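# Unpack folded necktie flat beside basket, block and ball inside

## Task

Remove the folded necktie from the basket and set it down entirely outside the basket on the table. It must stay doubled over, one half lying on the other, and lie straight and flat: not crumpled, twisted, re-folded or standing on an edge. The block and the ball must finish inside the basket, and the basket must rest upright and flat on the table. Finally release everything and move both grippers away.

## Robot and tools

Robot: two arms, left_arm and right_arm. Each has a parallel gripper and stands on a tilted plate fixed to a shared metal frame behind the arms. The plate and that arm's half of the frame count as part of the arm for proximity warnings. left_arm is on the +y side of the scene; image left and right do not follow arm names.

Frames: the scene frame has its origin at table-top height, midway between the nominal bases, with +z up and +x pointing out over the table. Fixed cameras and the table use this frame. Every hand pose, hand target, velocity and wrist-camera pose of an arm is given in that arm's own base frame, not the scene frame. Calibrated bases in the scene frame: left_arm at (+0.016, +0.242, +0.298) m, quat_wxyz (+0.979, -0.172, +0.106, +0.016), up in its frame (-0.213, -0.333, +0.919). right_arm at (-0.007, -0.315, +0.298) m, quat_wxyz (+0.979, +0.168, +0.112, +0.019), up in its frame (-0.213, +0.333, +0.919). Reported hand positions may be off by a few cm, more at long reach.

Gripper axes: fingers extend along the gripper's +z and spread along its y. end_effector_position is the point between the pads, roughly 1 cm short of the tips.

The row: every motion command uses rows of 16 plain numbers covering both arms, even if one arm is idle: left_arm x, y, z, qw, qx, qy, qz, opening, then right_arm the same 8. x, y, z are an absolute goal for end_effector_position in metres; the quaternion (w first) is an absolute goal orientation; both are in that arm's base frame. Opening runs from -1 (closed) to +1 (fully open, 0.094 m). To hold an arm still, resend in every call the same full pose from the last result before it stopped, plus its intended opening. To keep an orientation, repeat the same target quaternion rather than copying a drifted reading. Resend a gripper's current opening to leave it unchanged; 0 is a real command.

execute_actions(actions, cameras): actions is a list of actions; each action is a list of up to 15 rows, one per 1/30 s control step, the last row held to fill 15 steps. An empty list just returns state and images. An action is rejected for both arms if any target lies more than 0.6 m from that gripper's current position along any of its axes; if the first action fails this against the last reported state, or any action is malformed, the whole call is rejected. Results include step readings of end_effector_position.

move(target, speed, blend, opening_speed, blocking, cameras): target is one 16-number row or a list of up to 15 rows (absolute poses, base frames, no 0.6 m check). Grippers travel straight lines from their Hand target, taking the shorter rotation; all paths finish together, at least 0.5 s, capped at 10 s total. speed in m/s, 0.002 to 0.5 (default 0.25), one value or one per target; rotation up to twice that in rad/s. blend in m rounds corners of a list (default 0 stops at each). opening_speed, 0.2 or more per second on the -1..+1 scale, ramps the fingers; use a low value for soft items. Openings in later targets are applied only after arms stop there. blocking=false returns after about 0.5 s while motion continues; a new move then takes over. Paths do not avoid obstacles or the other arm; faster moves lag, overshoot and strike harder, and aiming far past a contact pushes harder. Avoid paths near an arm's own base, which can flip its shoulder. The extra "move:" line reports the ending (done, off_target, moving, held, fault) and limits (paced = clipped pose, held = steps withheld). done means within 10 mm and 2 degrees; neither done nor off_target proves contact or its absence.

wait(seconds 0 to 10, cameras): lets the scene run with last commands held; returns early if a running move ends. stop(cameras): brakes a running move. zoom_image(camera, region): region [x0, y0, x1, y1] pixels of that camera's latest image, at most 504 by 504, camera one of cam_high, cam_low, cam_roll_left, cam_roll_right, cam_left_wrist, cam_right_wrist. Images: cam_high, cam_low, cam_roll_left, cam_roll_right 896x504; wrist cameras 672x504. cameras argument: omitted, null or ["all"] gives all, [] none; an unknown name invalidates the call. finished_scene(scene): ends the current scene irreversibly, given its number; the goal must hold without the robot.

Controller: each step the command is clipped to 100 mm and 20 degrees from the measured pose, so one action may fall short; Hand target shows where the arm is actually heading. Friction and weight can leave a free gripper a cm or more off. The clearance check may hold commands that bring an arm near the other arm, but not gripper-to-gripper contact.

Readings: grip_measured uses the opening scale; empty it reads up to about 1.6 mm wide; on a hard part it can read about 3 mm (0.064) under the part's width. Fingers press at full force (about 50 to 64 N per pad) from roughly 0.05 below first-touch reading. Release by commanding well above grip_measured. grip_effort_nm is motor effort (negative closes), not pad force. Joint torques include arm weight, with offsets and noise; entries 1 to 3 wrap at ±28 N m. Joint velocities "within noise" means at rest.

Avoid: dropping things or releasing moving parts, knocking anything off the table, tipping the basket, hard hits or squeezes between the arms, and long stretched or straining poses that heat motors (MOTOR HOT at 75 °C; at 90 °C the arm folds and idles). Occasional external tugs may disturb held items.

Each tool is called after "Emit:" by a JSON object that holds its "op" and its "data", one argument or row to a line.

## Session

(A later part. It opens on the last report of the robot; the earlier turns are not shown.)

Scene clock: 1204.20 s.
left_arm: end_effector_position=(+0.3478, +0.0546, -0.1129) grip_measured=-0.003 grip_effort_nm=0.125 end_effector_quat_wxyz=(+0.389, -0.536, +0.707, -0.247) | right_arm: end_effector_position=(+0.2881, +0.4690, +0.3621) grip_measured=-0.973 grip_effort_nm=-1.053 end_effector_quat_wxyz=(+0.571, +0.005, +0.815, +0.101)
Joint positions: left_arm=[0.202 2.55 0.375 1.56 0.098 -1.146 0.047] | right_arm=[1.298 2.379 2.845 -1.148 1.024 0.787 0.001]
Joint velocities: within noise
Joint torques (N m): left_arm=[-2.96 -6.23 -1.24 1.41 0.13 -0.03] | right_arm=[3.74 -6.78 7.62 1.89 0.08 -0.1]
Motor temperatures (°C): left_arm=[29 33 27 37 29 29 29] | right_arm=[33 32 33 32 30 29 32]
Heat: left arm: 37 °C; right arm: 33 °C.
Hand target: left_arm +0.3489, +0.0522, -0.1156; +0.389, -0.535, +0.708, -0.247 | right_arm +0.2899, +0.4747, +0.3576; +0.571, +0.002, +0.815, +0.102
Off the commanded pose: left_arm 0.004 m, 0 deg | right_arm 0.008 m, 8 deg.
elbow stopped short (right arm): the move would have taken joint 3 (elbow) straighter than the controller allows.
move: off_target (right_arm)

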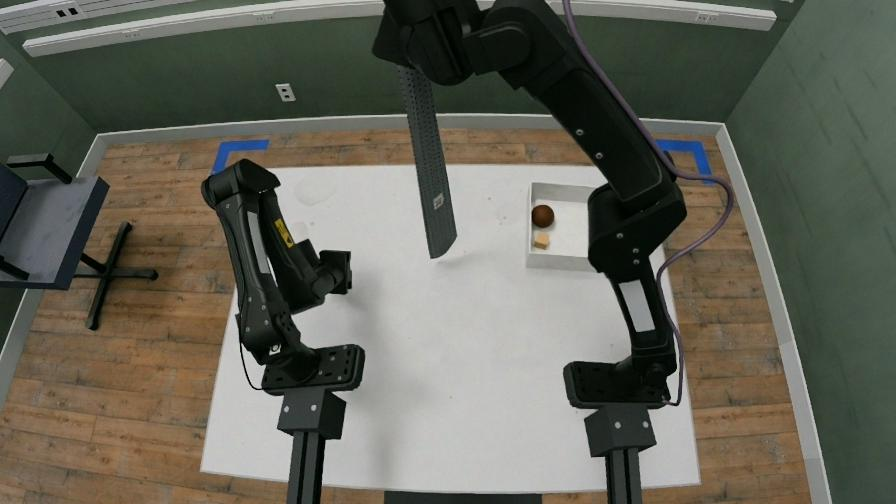

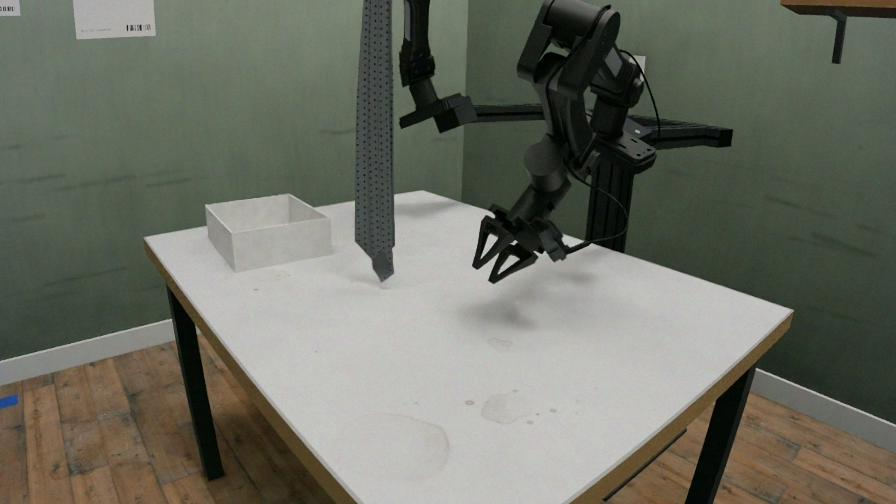

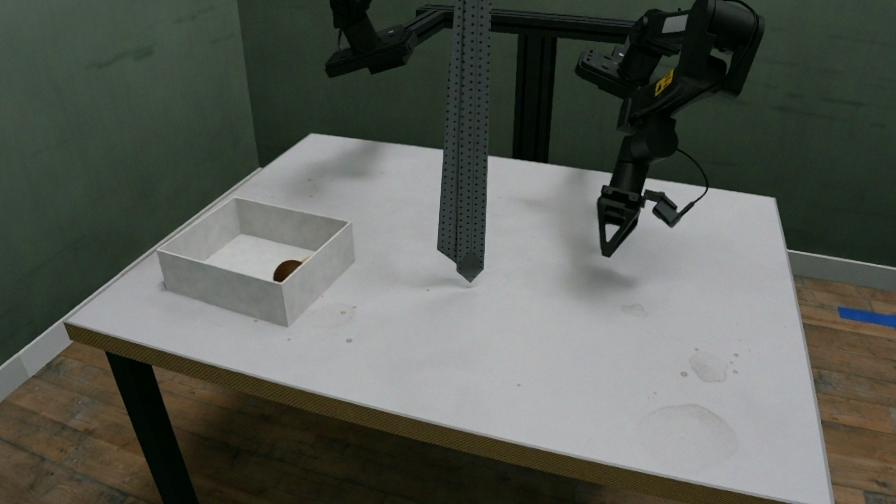

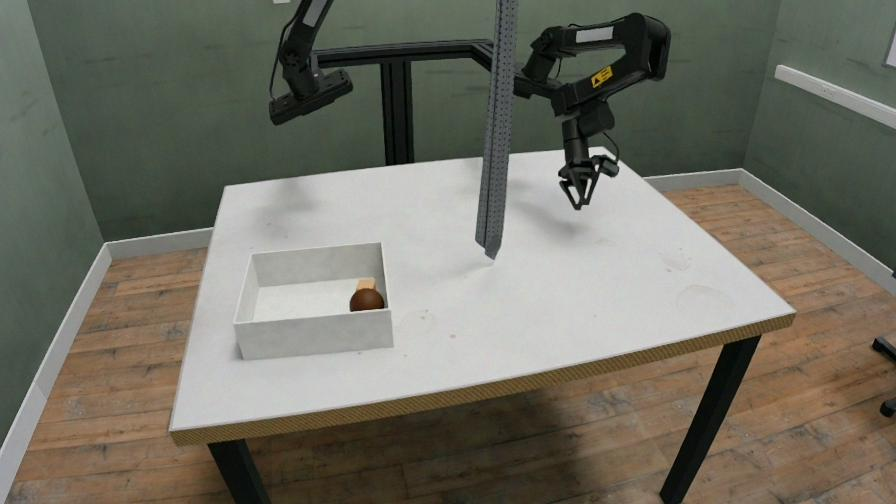

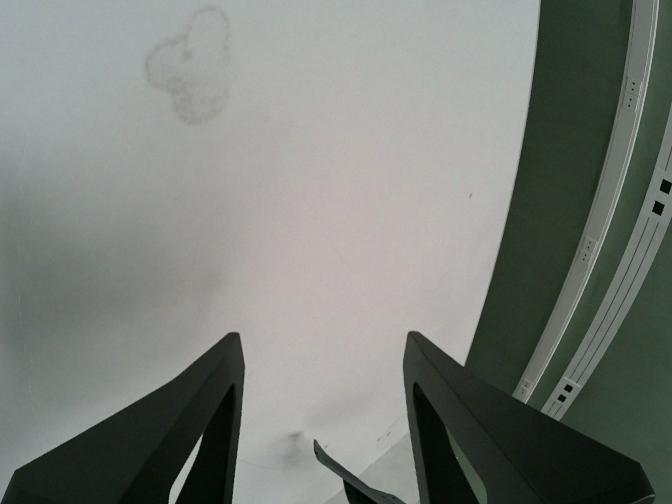

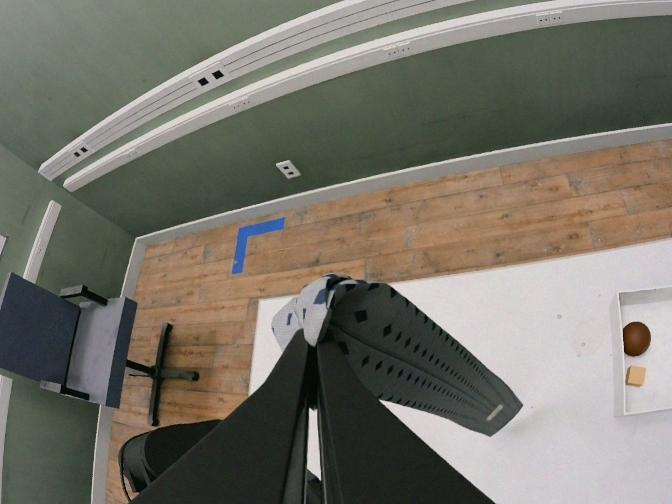

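Emit:
{"op": "move", "data": {
  "target": [
    [0.2942,-0.014,-0.0217,0.524,0.466,0.708,-0.081,0.4,0.290,0.4755,0.358,0.571,0.005,0.815,0.101,-1]
  ],
  "speed": 0.3
}}

Scene clock: 1230.93 s.
left_arm: end_effector_position=(+0.2937, -0.0123, -0.0259) grip_measured=+0.397 grip_effort_nm=0.125 end_effector_quat_wxyz=(+0.520, +0.463, +0.714, -0.075) | right_arm: end_effector_position=(+0.2884, +0.4701, +0.3635) grip_measured=-0.973 grip_effort_nm=-1.057 end_effector_quat_wxyz=(+0.572, +0.007, +0.813, +0.105)
Joint positions: left_arm=[0.484 1.975 0.292 0.733 0.986 1.293 0.066] | right_arm=[1.298 2.379 2.845 -1.137 1.024 0.786 0.001]
Joint velocities: within noise
Joint torques (N m): left_arm=[-1.26 -7.92 0.24 0.58 0.72 0.08] | right_arm=[3.79 -7.01 6.8 1.89 0.11 -0.08]
Motor temperatures (°C): left_arm=[29 33 27 37 30 29 29] | right_arm=[33 33 33 34 29 29 33]
Heat: left arm: 37 °C; right arm: 34 °C.
Hand target: left_arm +0.2942, -0.0140, -0.0217; +0.525, +0.466, +0.708, -0.081 | right_arm +0.2899, +0.4751, +0.3579; +0.572, +0.004, +0.813, +0.103
Off the commanded pose: left_arm 0.005 m, 1 deg | right_arm 0.008 m, 1 deg.
move: done

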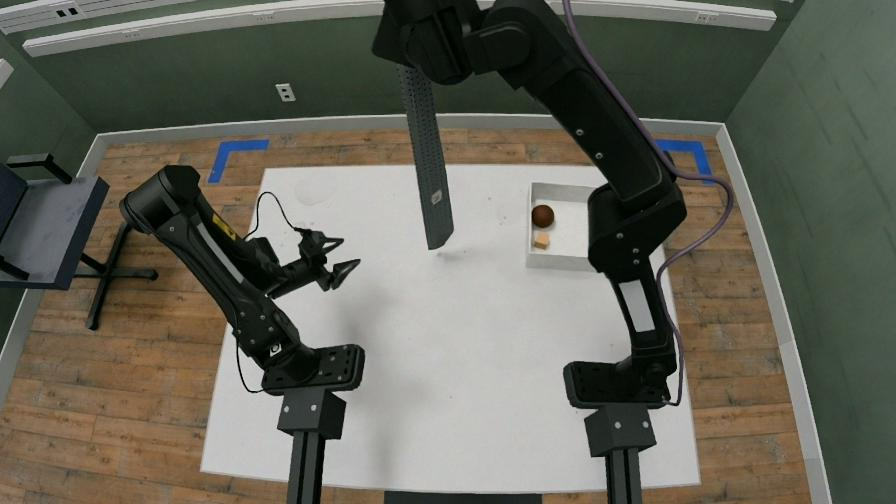

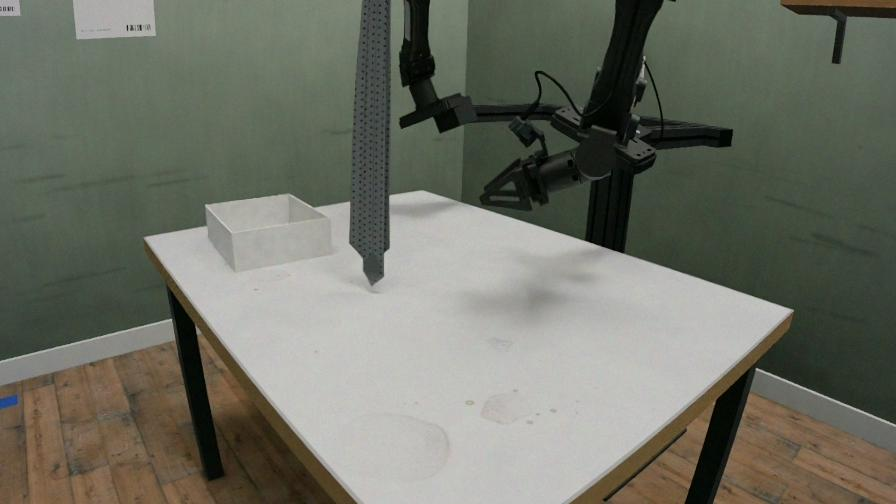

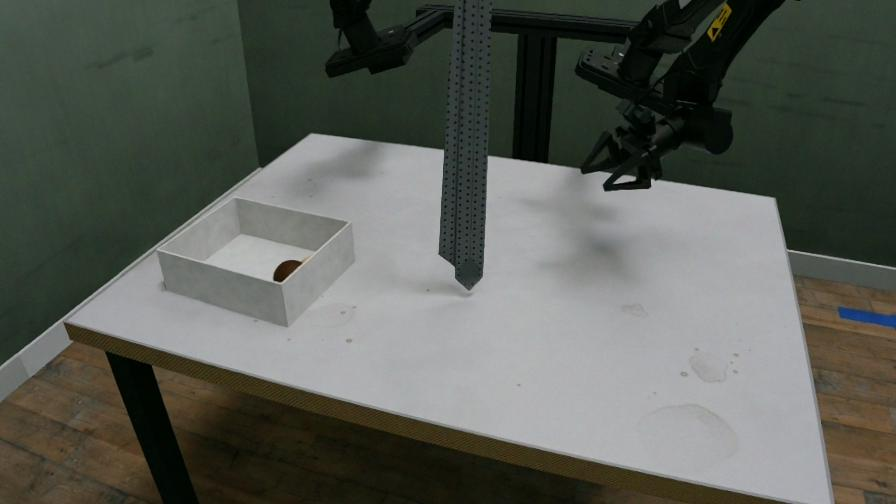

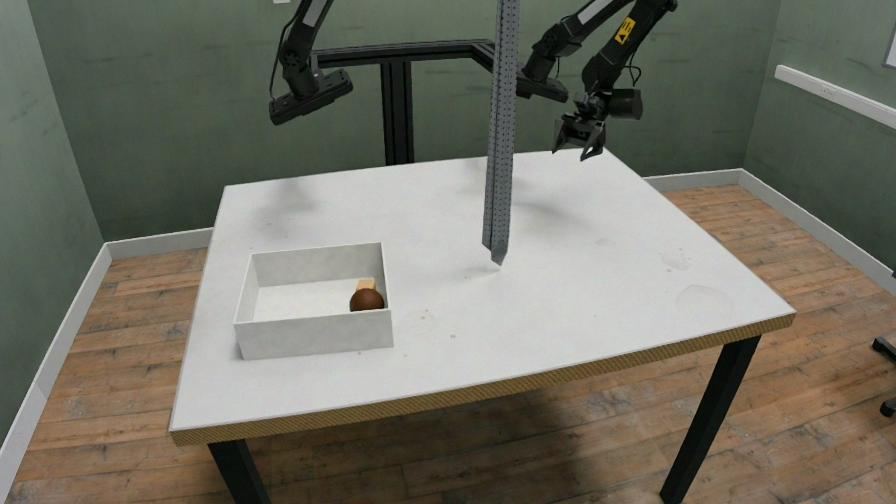

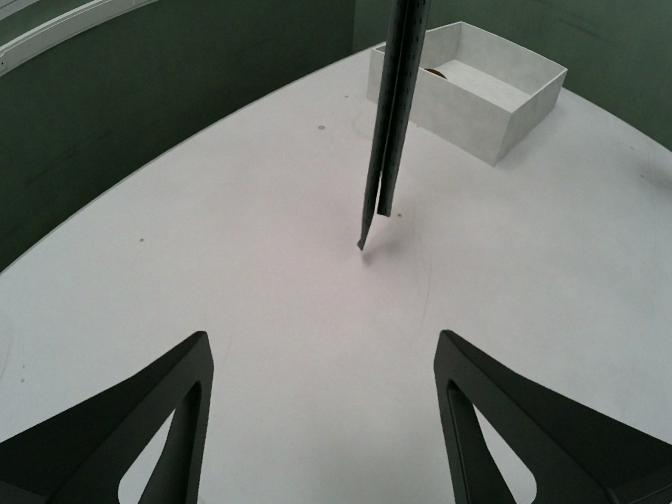

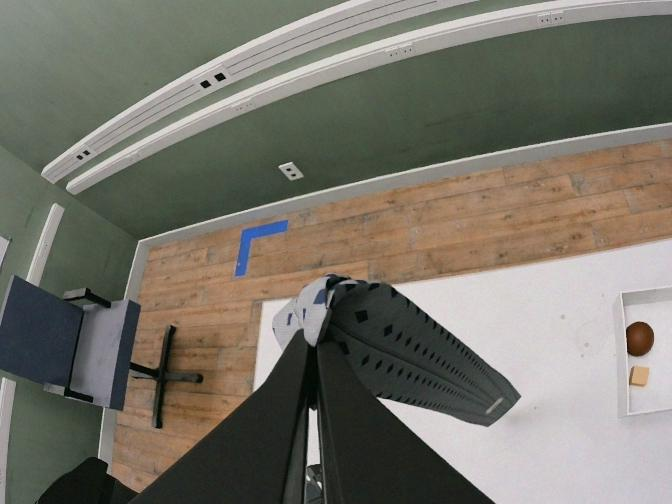

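Emit:
{"op": "move", "data": {
  "target": [0.3031,-0.0783,-0.1035,0.524,0.466,0.708,-0.081,0.4,0.290,0.4755,0.358,0.571,0.005,0.815,0.101,-1],
  "speed": 0.15
}}

Emit:
{"op": "zoom_image", "data": {
  "camera": "cam_left_wrist",
  "region": [250, 0, 450, 400]
}}

Scene clock: 1254.53 s.
left_arm: end_effector_position=(+0.3011, -0.0748, -0.1009) grip_measured=+0.397 grip_effort_nm=0.129 end_effector_quat_wxyz=(+0.512, +0.472, +0.713, -0.086) | right_arm: end_effector_position=(+0.2885, +0.4704, +0.3638) grip_measured=-0.973 grip_effort_nm=-1.053 end_effector_quat_wxyz=(+0.572, +0.008, +0.813, +0.106)
Joint positions: left_arm=[0.171 2.606 0.335 1.559 0.785 0.965 0.066] | right_arm=[1.298 2.379 2.845 -1.134 1.024 0.786 0.001]
Joint velocities: within noise
Joint torques (N m): left_arm=[-3.04 -5.41 -1.21 1.24 0.53 -0.02] | right_arm=[3.78 -7.04 6.74 1.87 0.11 -0.08]
Motor temperatures (°C): left_arm=[29 33 27 35 30 29 29] | right_arm=[33 33 33 36 29 29 33]
Heat: left arm: 35 °C; right arm: 36 °C.
Hand target: left_arm +0.3032, -0.0781, -0.1033; +0.514, +0.474, +0.709, -0.089 | right_arm +0.2900, +0.4751, +0.3579; +0.573, +0.004, +0.813, +0.103
Off the commanded pose: left_arm 0.005 m, 2 deg | right_arm 0.008 m, 1 deg.
joint sent to its limit (left arm) — joint 4 (wrist pitch), upper limit. The joint targets still meet the commanded pose.
move: done

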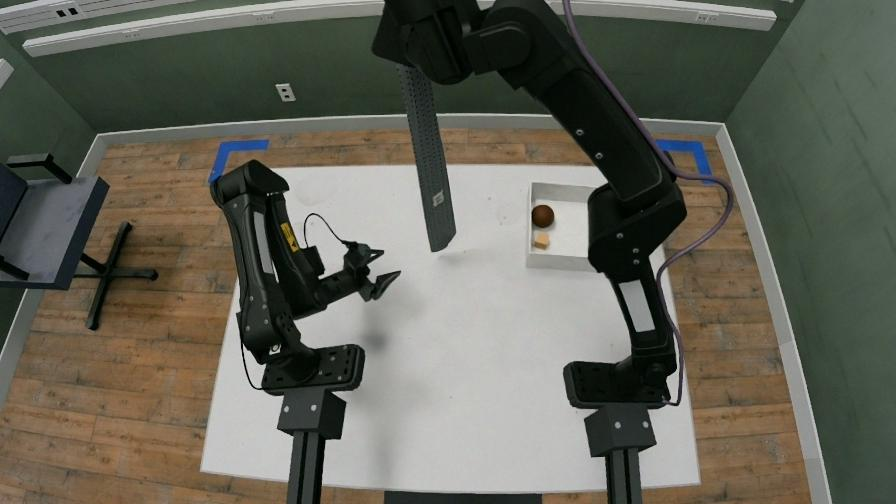

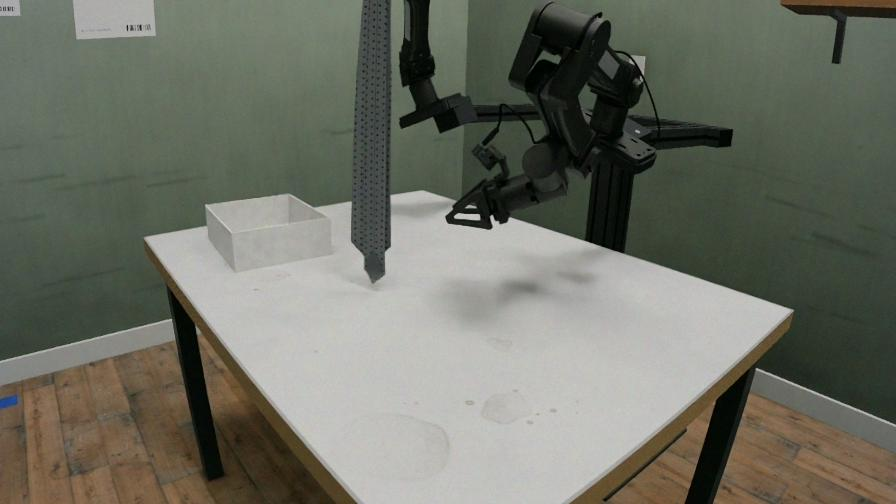

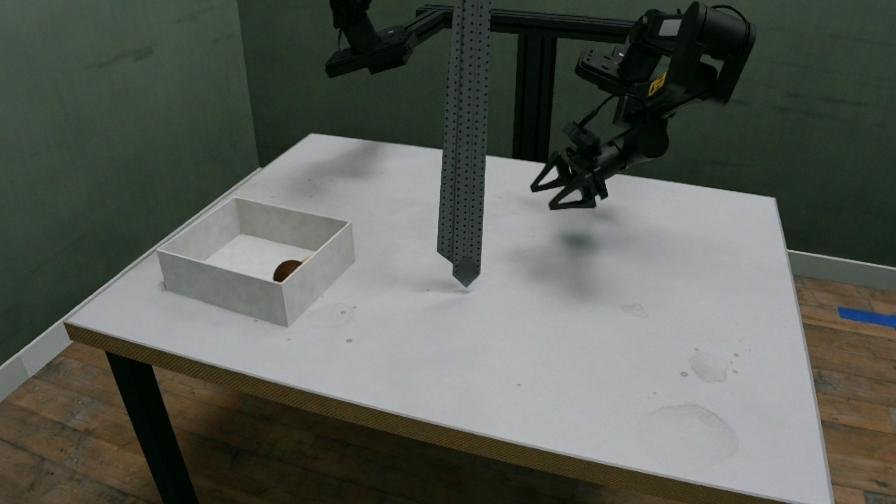

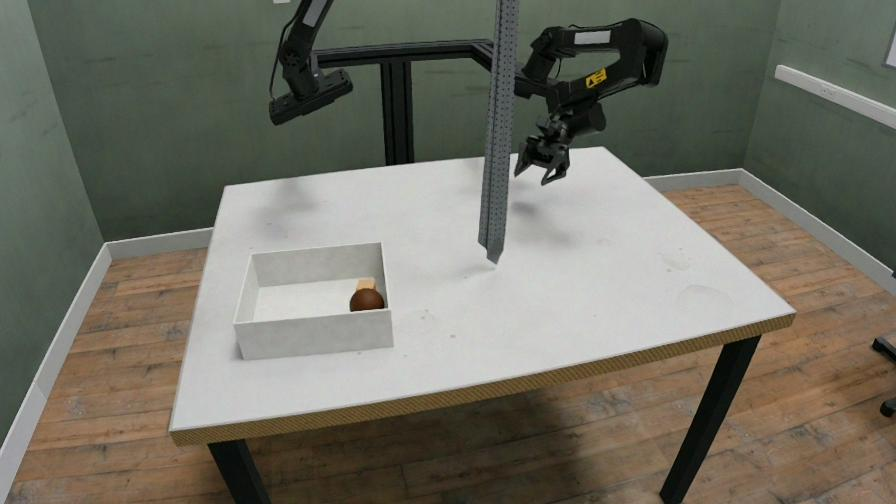

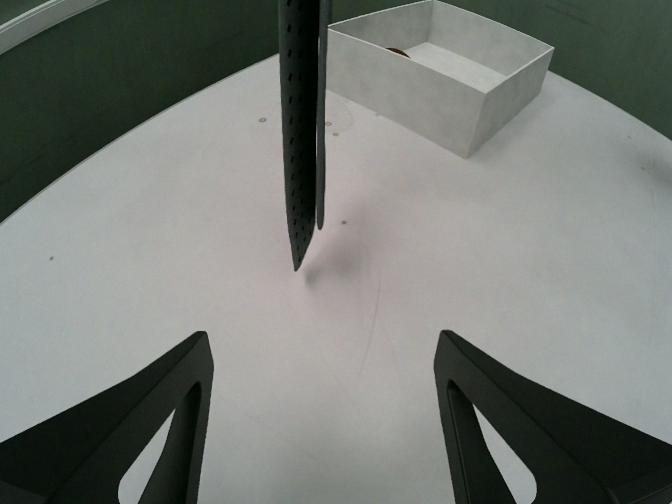

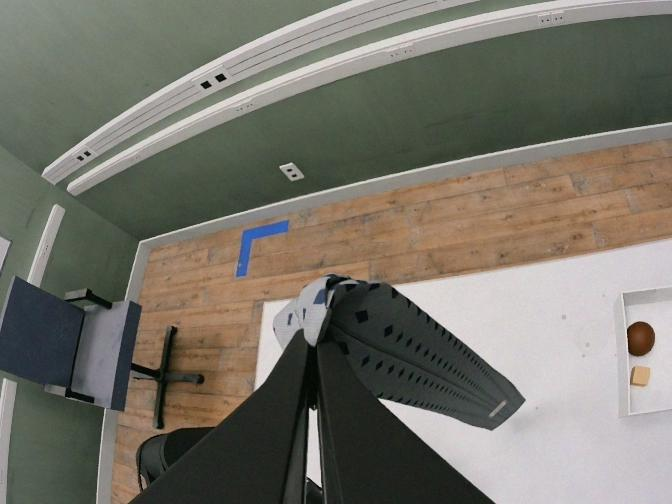

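Scaled by 1.260 from the camera's 672x504 image, which has a finer 960x720 frame.

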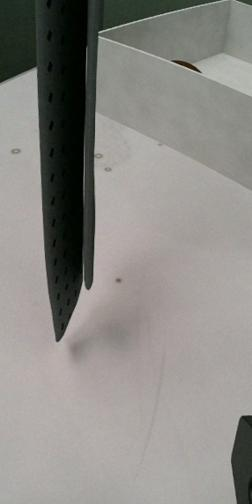

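Emit:
{"op": "move", "data": {
  "target": [0.3756,-0.1346,-0.1338,0.524,0.466,0.708,-0.081,0.4,0.290,0.4755,0.358,0.571,0.005,0.815,0.101,-1],
  "speed": 0.12
}}

Emit:
{"op": "zoom_image", "data": {
  "camera": "cam_left_wrist",
  "region": [180, 0, 480, 500]
}}

Emit:
{"op": "zoom_image", "data": {
  "camera": "cam_roll_right",
  "region": [450, 140, 590, 280]
}}

Emit:
{"op": "zoom_image", "data": {
  "camera": "cam_high",
  "region": [345, 160, 495, 310]
}}

Scene clock: 1290.63 s.
left_arm: end_effector_position=(+0.3824, -0.1310, -0.1207) grip_measured=+0.397 grip_effort_nm=0.125 end_effector_quat_wxyz=(+0.541, +0.466, +0.697, -0.068) | right_arm: end_effector_position=(+0.2885, +0.4705, +0.3640) grip_measured=-0.973 grip_effort_nm=-1.053 end_effector_quat_wxyz=(+0.573, +0.008, +0.813, +0.107)
Joint positions: left_arm=[-0.098 2.706 0.652 1.555 0.556 0.744 0.066] | right_arm=[1.298 2.379 2.845 -1.132 1.024 0.786 0.001]
Joint velocities: within noise
Joint torques (N m): left_arm=[-3.89 -6.72 -0.05 1.22 0.32 -0.11] | right_arm=[3.78 -7.06 6.71 1.85 0.11 -0.08]
Motor temperatures (°C): left_arm=[29 33 27 35 30 29 29] | right_arm=[33 33 33 37 29 29 33]
Heat: left arm: 35 °C; right arm: 37 °C.
Hand target: left_arm +0.3751, -0.1344, -0.1334; +0.524, +0.466, +0.708, -0.081 | right_arm +0.2900, +0.4751, +0.3579; +0.573, +0.004, +0.813, +0.103
Off the commanded pose: left_arm 0.015 m, 3 deg | right_arm 0.008 m, 1 deg.
move: off_target (left_arm)

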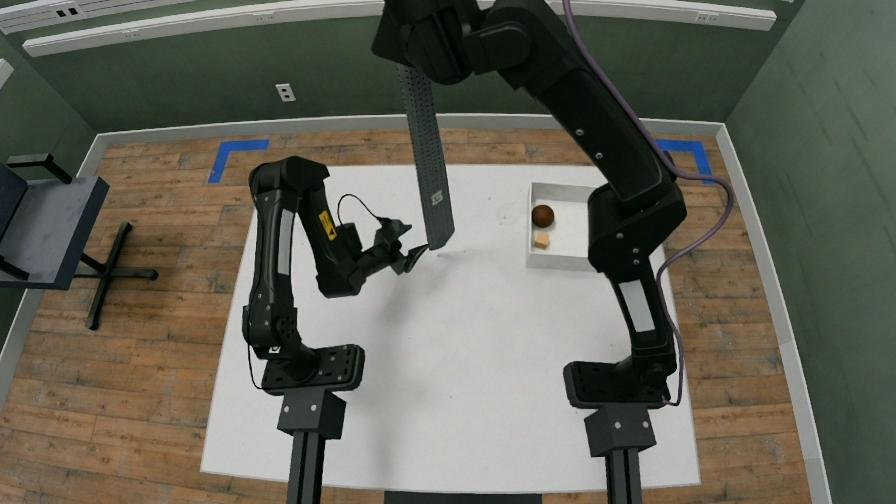

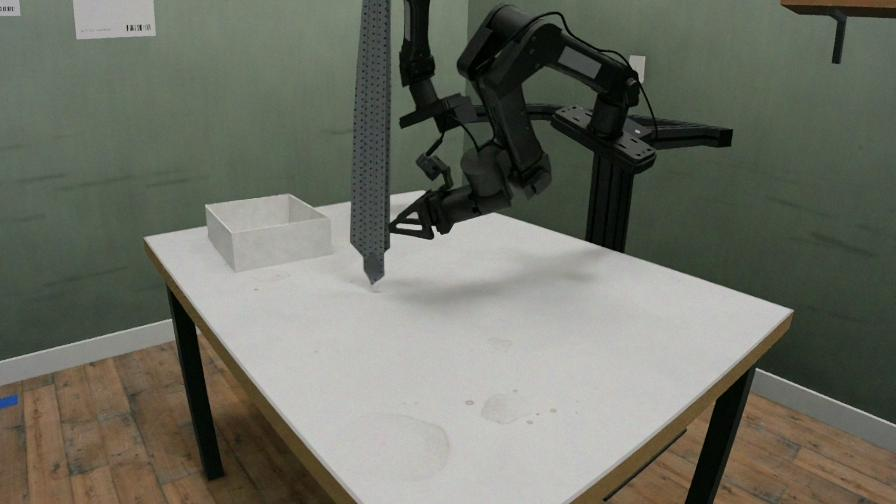

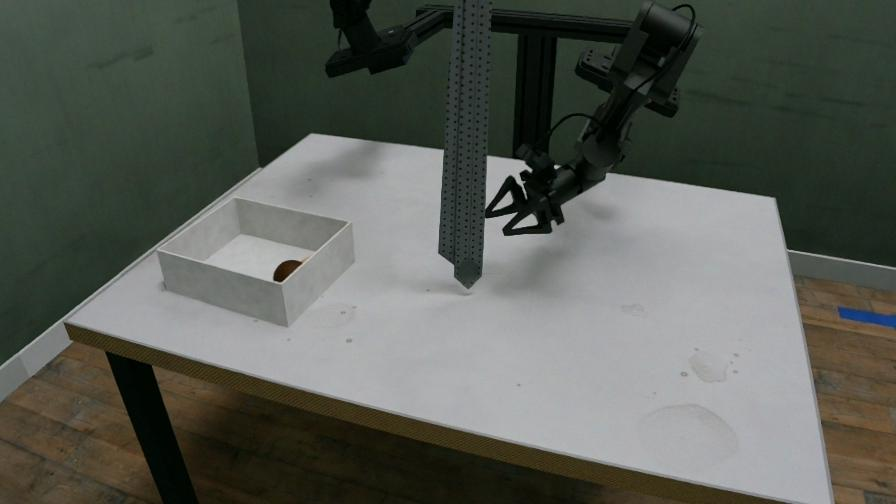

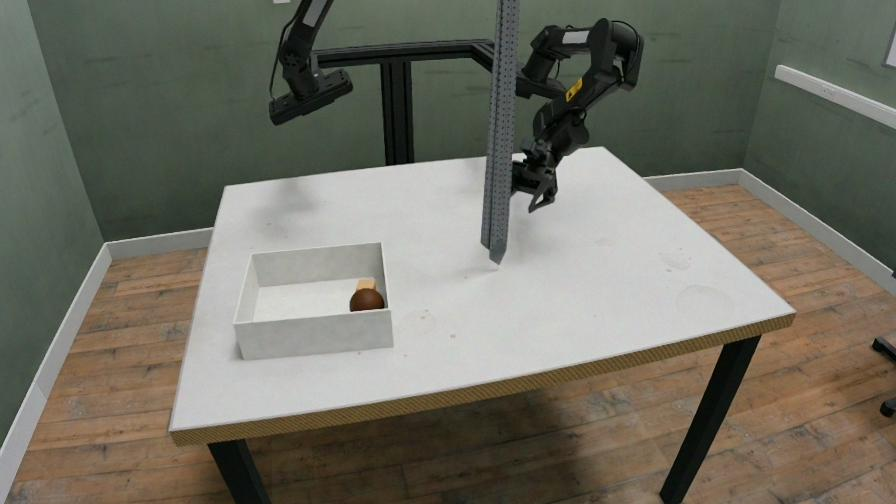

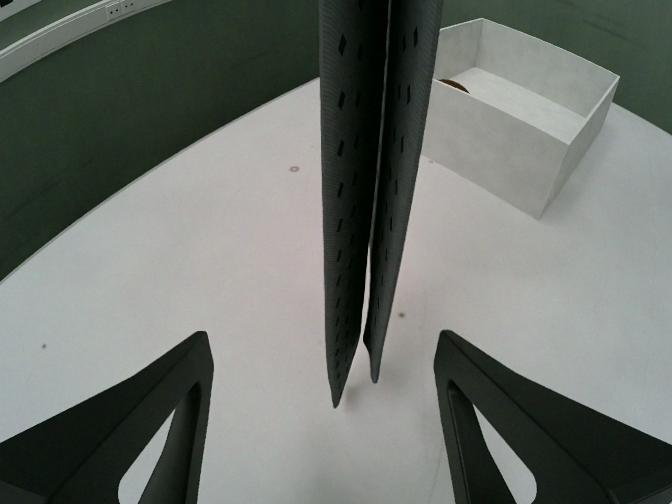

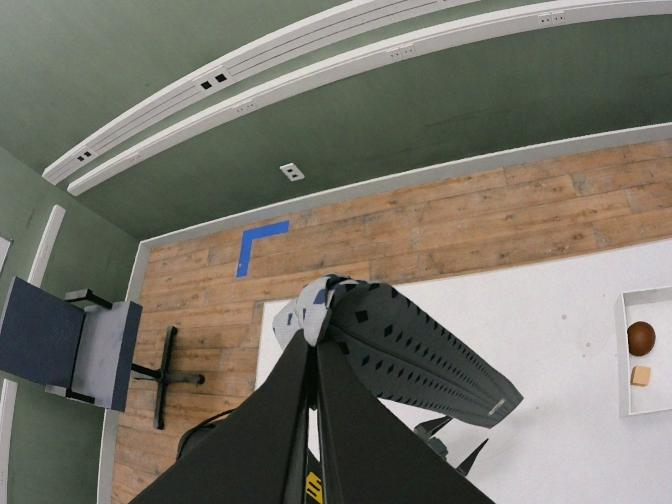

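Scaled by 1.008 from the camera's 672x504 image, which has a finer 960x720 frame.

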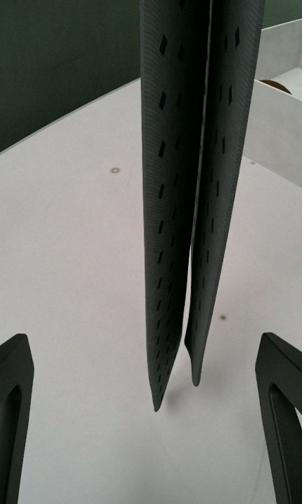

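Scaled by 3.600.

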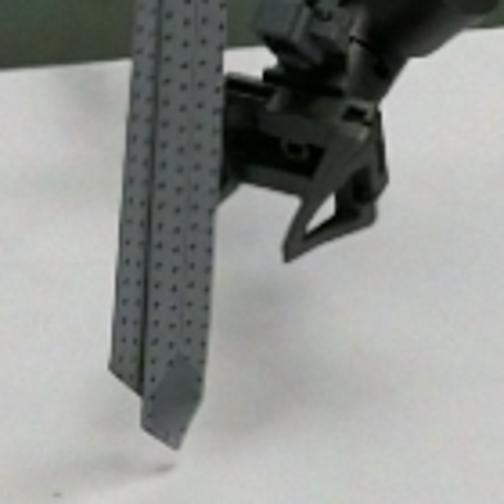

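Scaled by 3.360.

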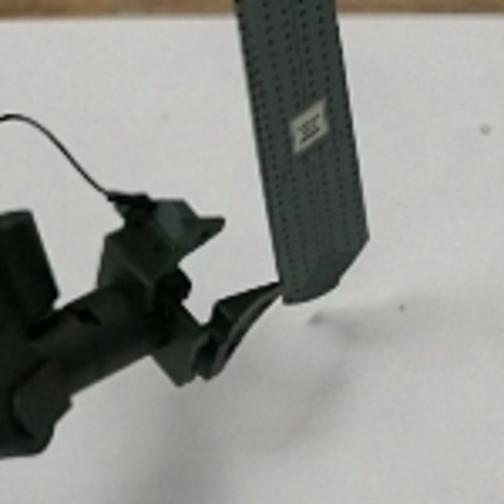

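Emit:
{"op": "move", "data": {
  "target": [0.392,-0.1645,-0.158,0.524,0.466,0.708,-0.081,0.5,0.290,0.4755,0.358,0.571,0.005,0.815,0.101,-1],
  "speed": 0.08
}}

Emit:
{"op": "zoom_image", "data": {
  "camera": "cam_left_wrist",
  "region": [180, 0, 480, 500]
}}

Emit:
{"op": "zoom_image", "data": {
  "camera": "cam_roll_left",
  "region": [400, 150, 560, 310]
}}

Emit:
{"op": "zoom_image", "data": {
  "camera": "cam_high",
  "region": [345, 160, 495, 310]
}}

Scene clock: 1313.00 s.
left_arm: end_effector_position=(+0.3997, -0.1609, -0.1440) grip_measured=+0.497 grip_effort_nm=0.129 end_effector_quat_wxyz=(+0.542, +0.464, +0.697, -0.069) | right_arm: end_effector_position=(+0.2885, +0.4705, +0.3641) grip_measured=-0.973 grip_effort_nm=-1.053 end_effector_quat_wxyz=(+0.573, +0.009, +0.813, +0.107)
Joint positions: left_arm=[-0.196 2.8 0.791 1.539 0.47 0.686 0.07] | right_arm=[1.298 2.379 2.845 -1.132 1.024 0.786 0.001]
Joint velocities: within noise
Joint torques (N m): left_arm=[-4.34 -7.2 0.46 1.31 0.37 -0.04] | right_arm=[3.78 -7.05 6.71 1.86 0.11 -0.08]
Motor temperatures (°C): left_arm=[30 34 27 35 30 29 29] | right_arm=[33 33 33 37 29 29 33]
Heat: left arm: 35 °C; right arm: 37 °C.
Hand target: left_arm +0.3914, -0.1641, -0.1576; +0.524, +0.466, +0.708, -0.081 | right_arm +0.2900, +0.4751, +0.3579; +0.573, +0.004, +0.813, +0.103
Off the commanded pose: left_arm 0.016 m, 3 deg | right_arm 0.008 m, 1 deg.
move: off_target (left_arm)

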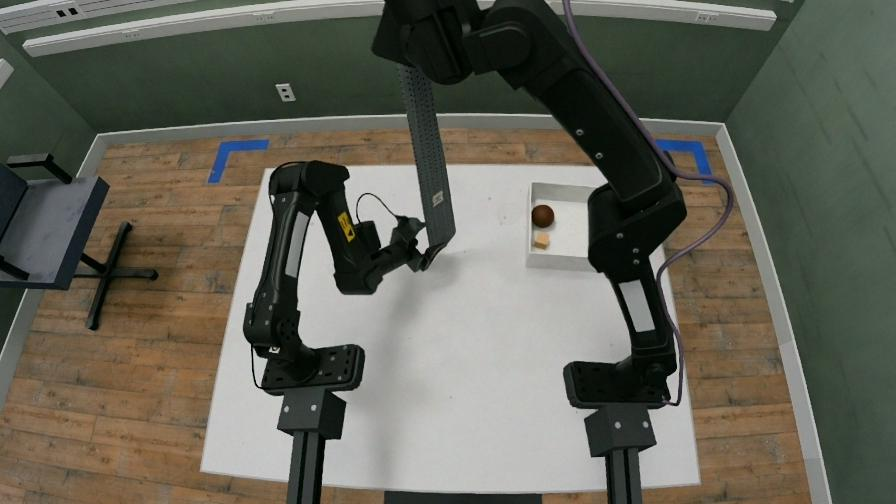

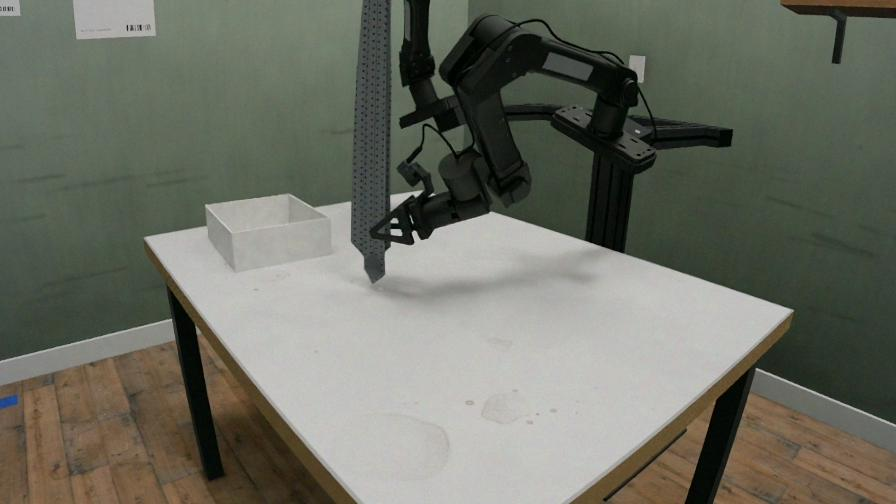

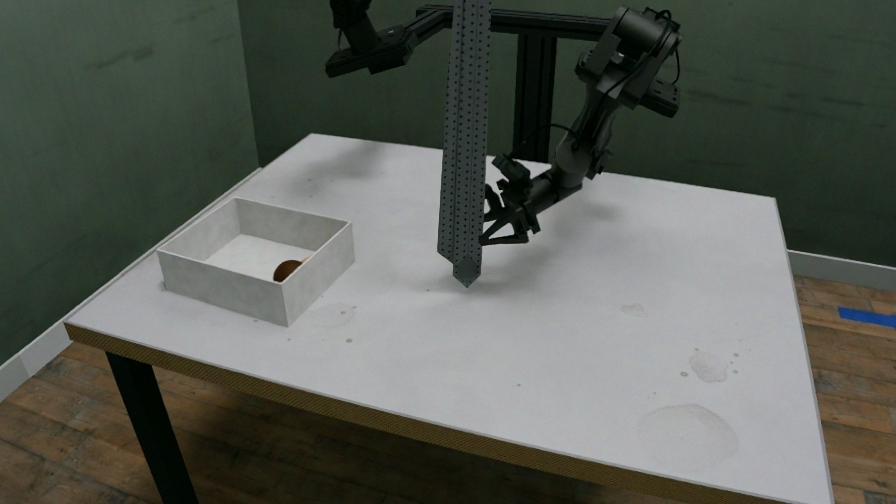

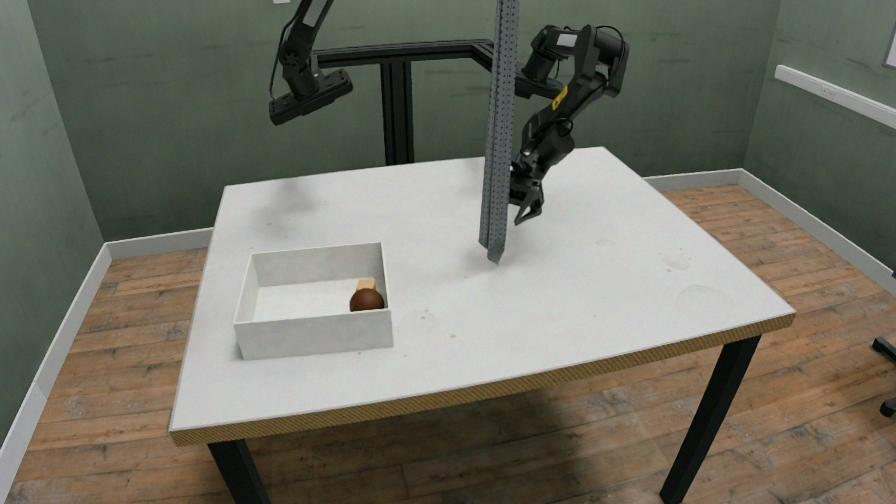

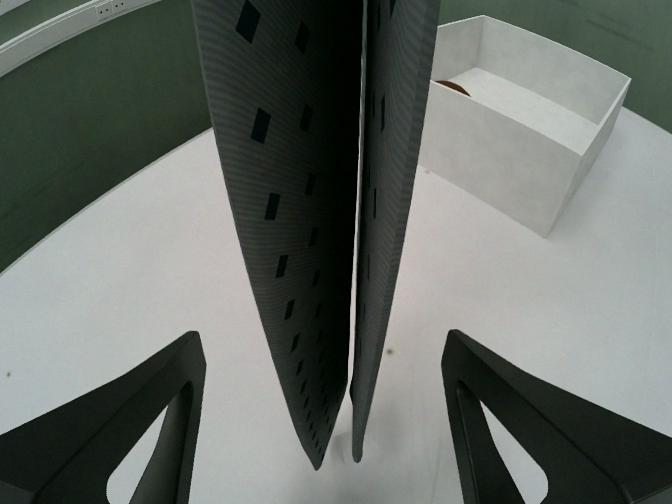

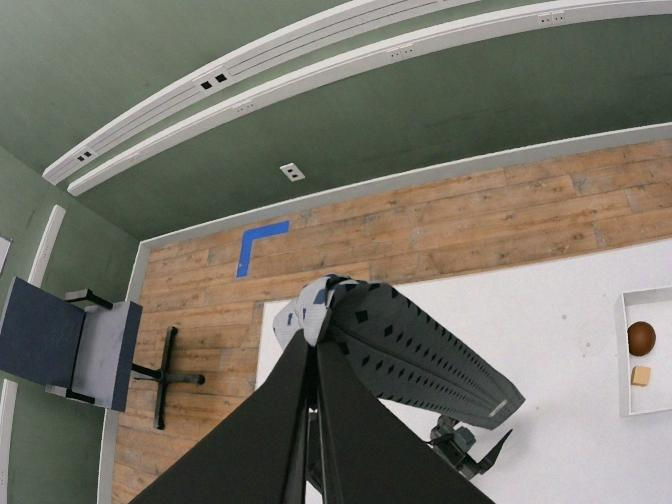

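Scaled by 1.008 from the camera's 672x504 image, which has a finer 960x720 frame.

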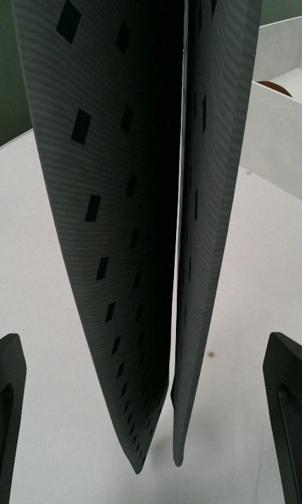

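Scaled by 3.150.

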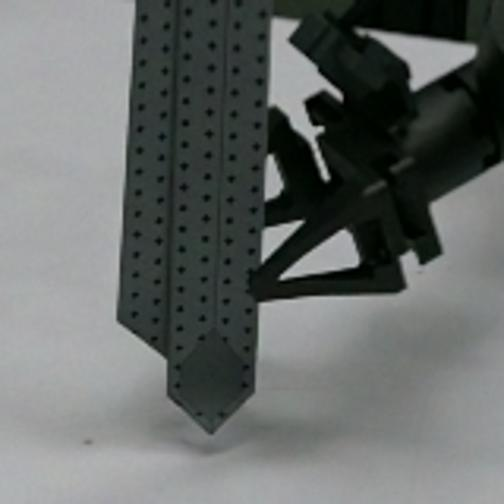

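Scaled by 3.360.

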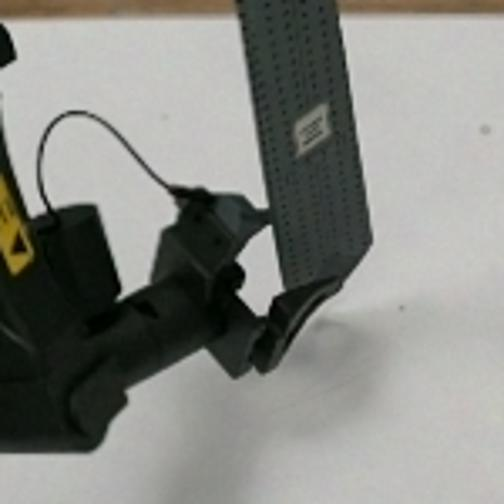

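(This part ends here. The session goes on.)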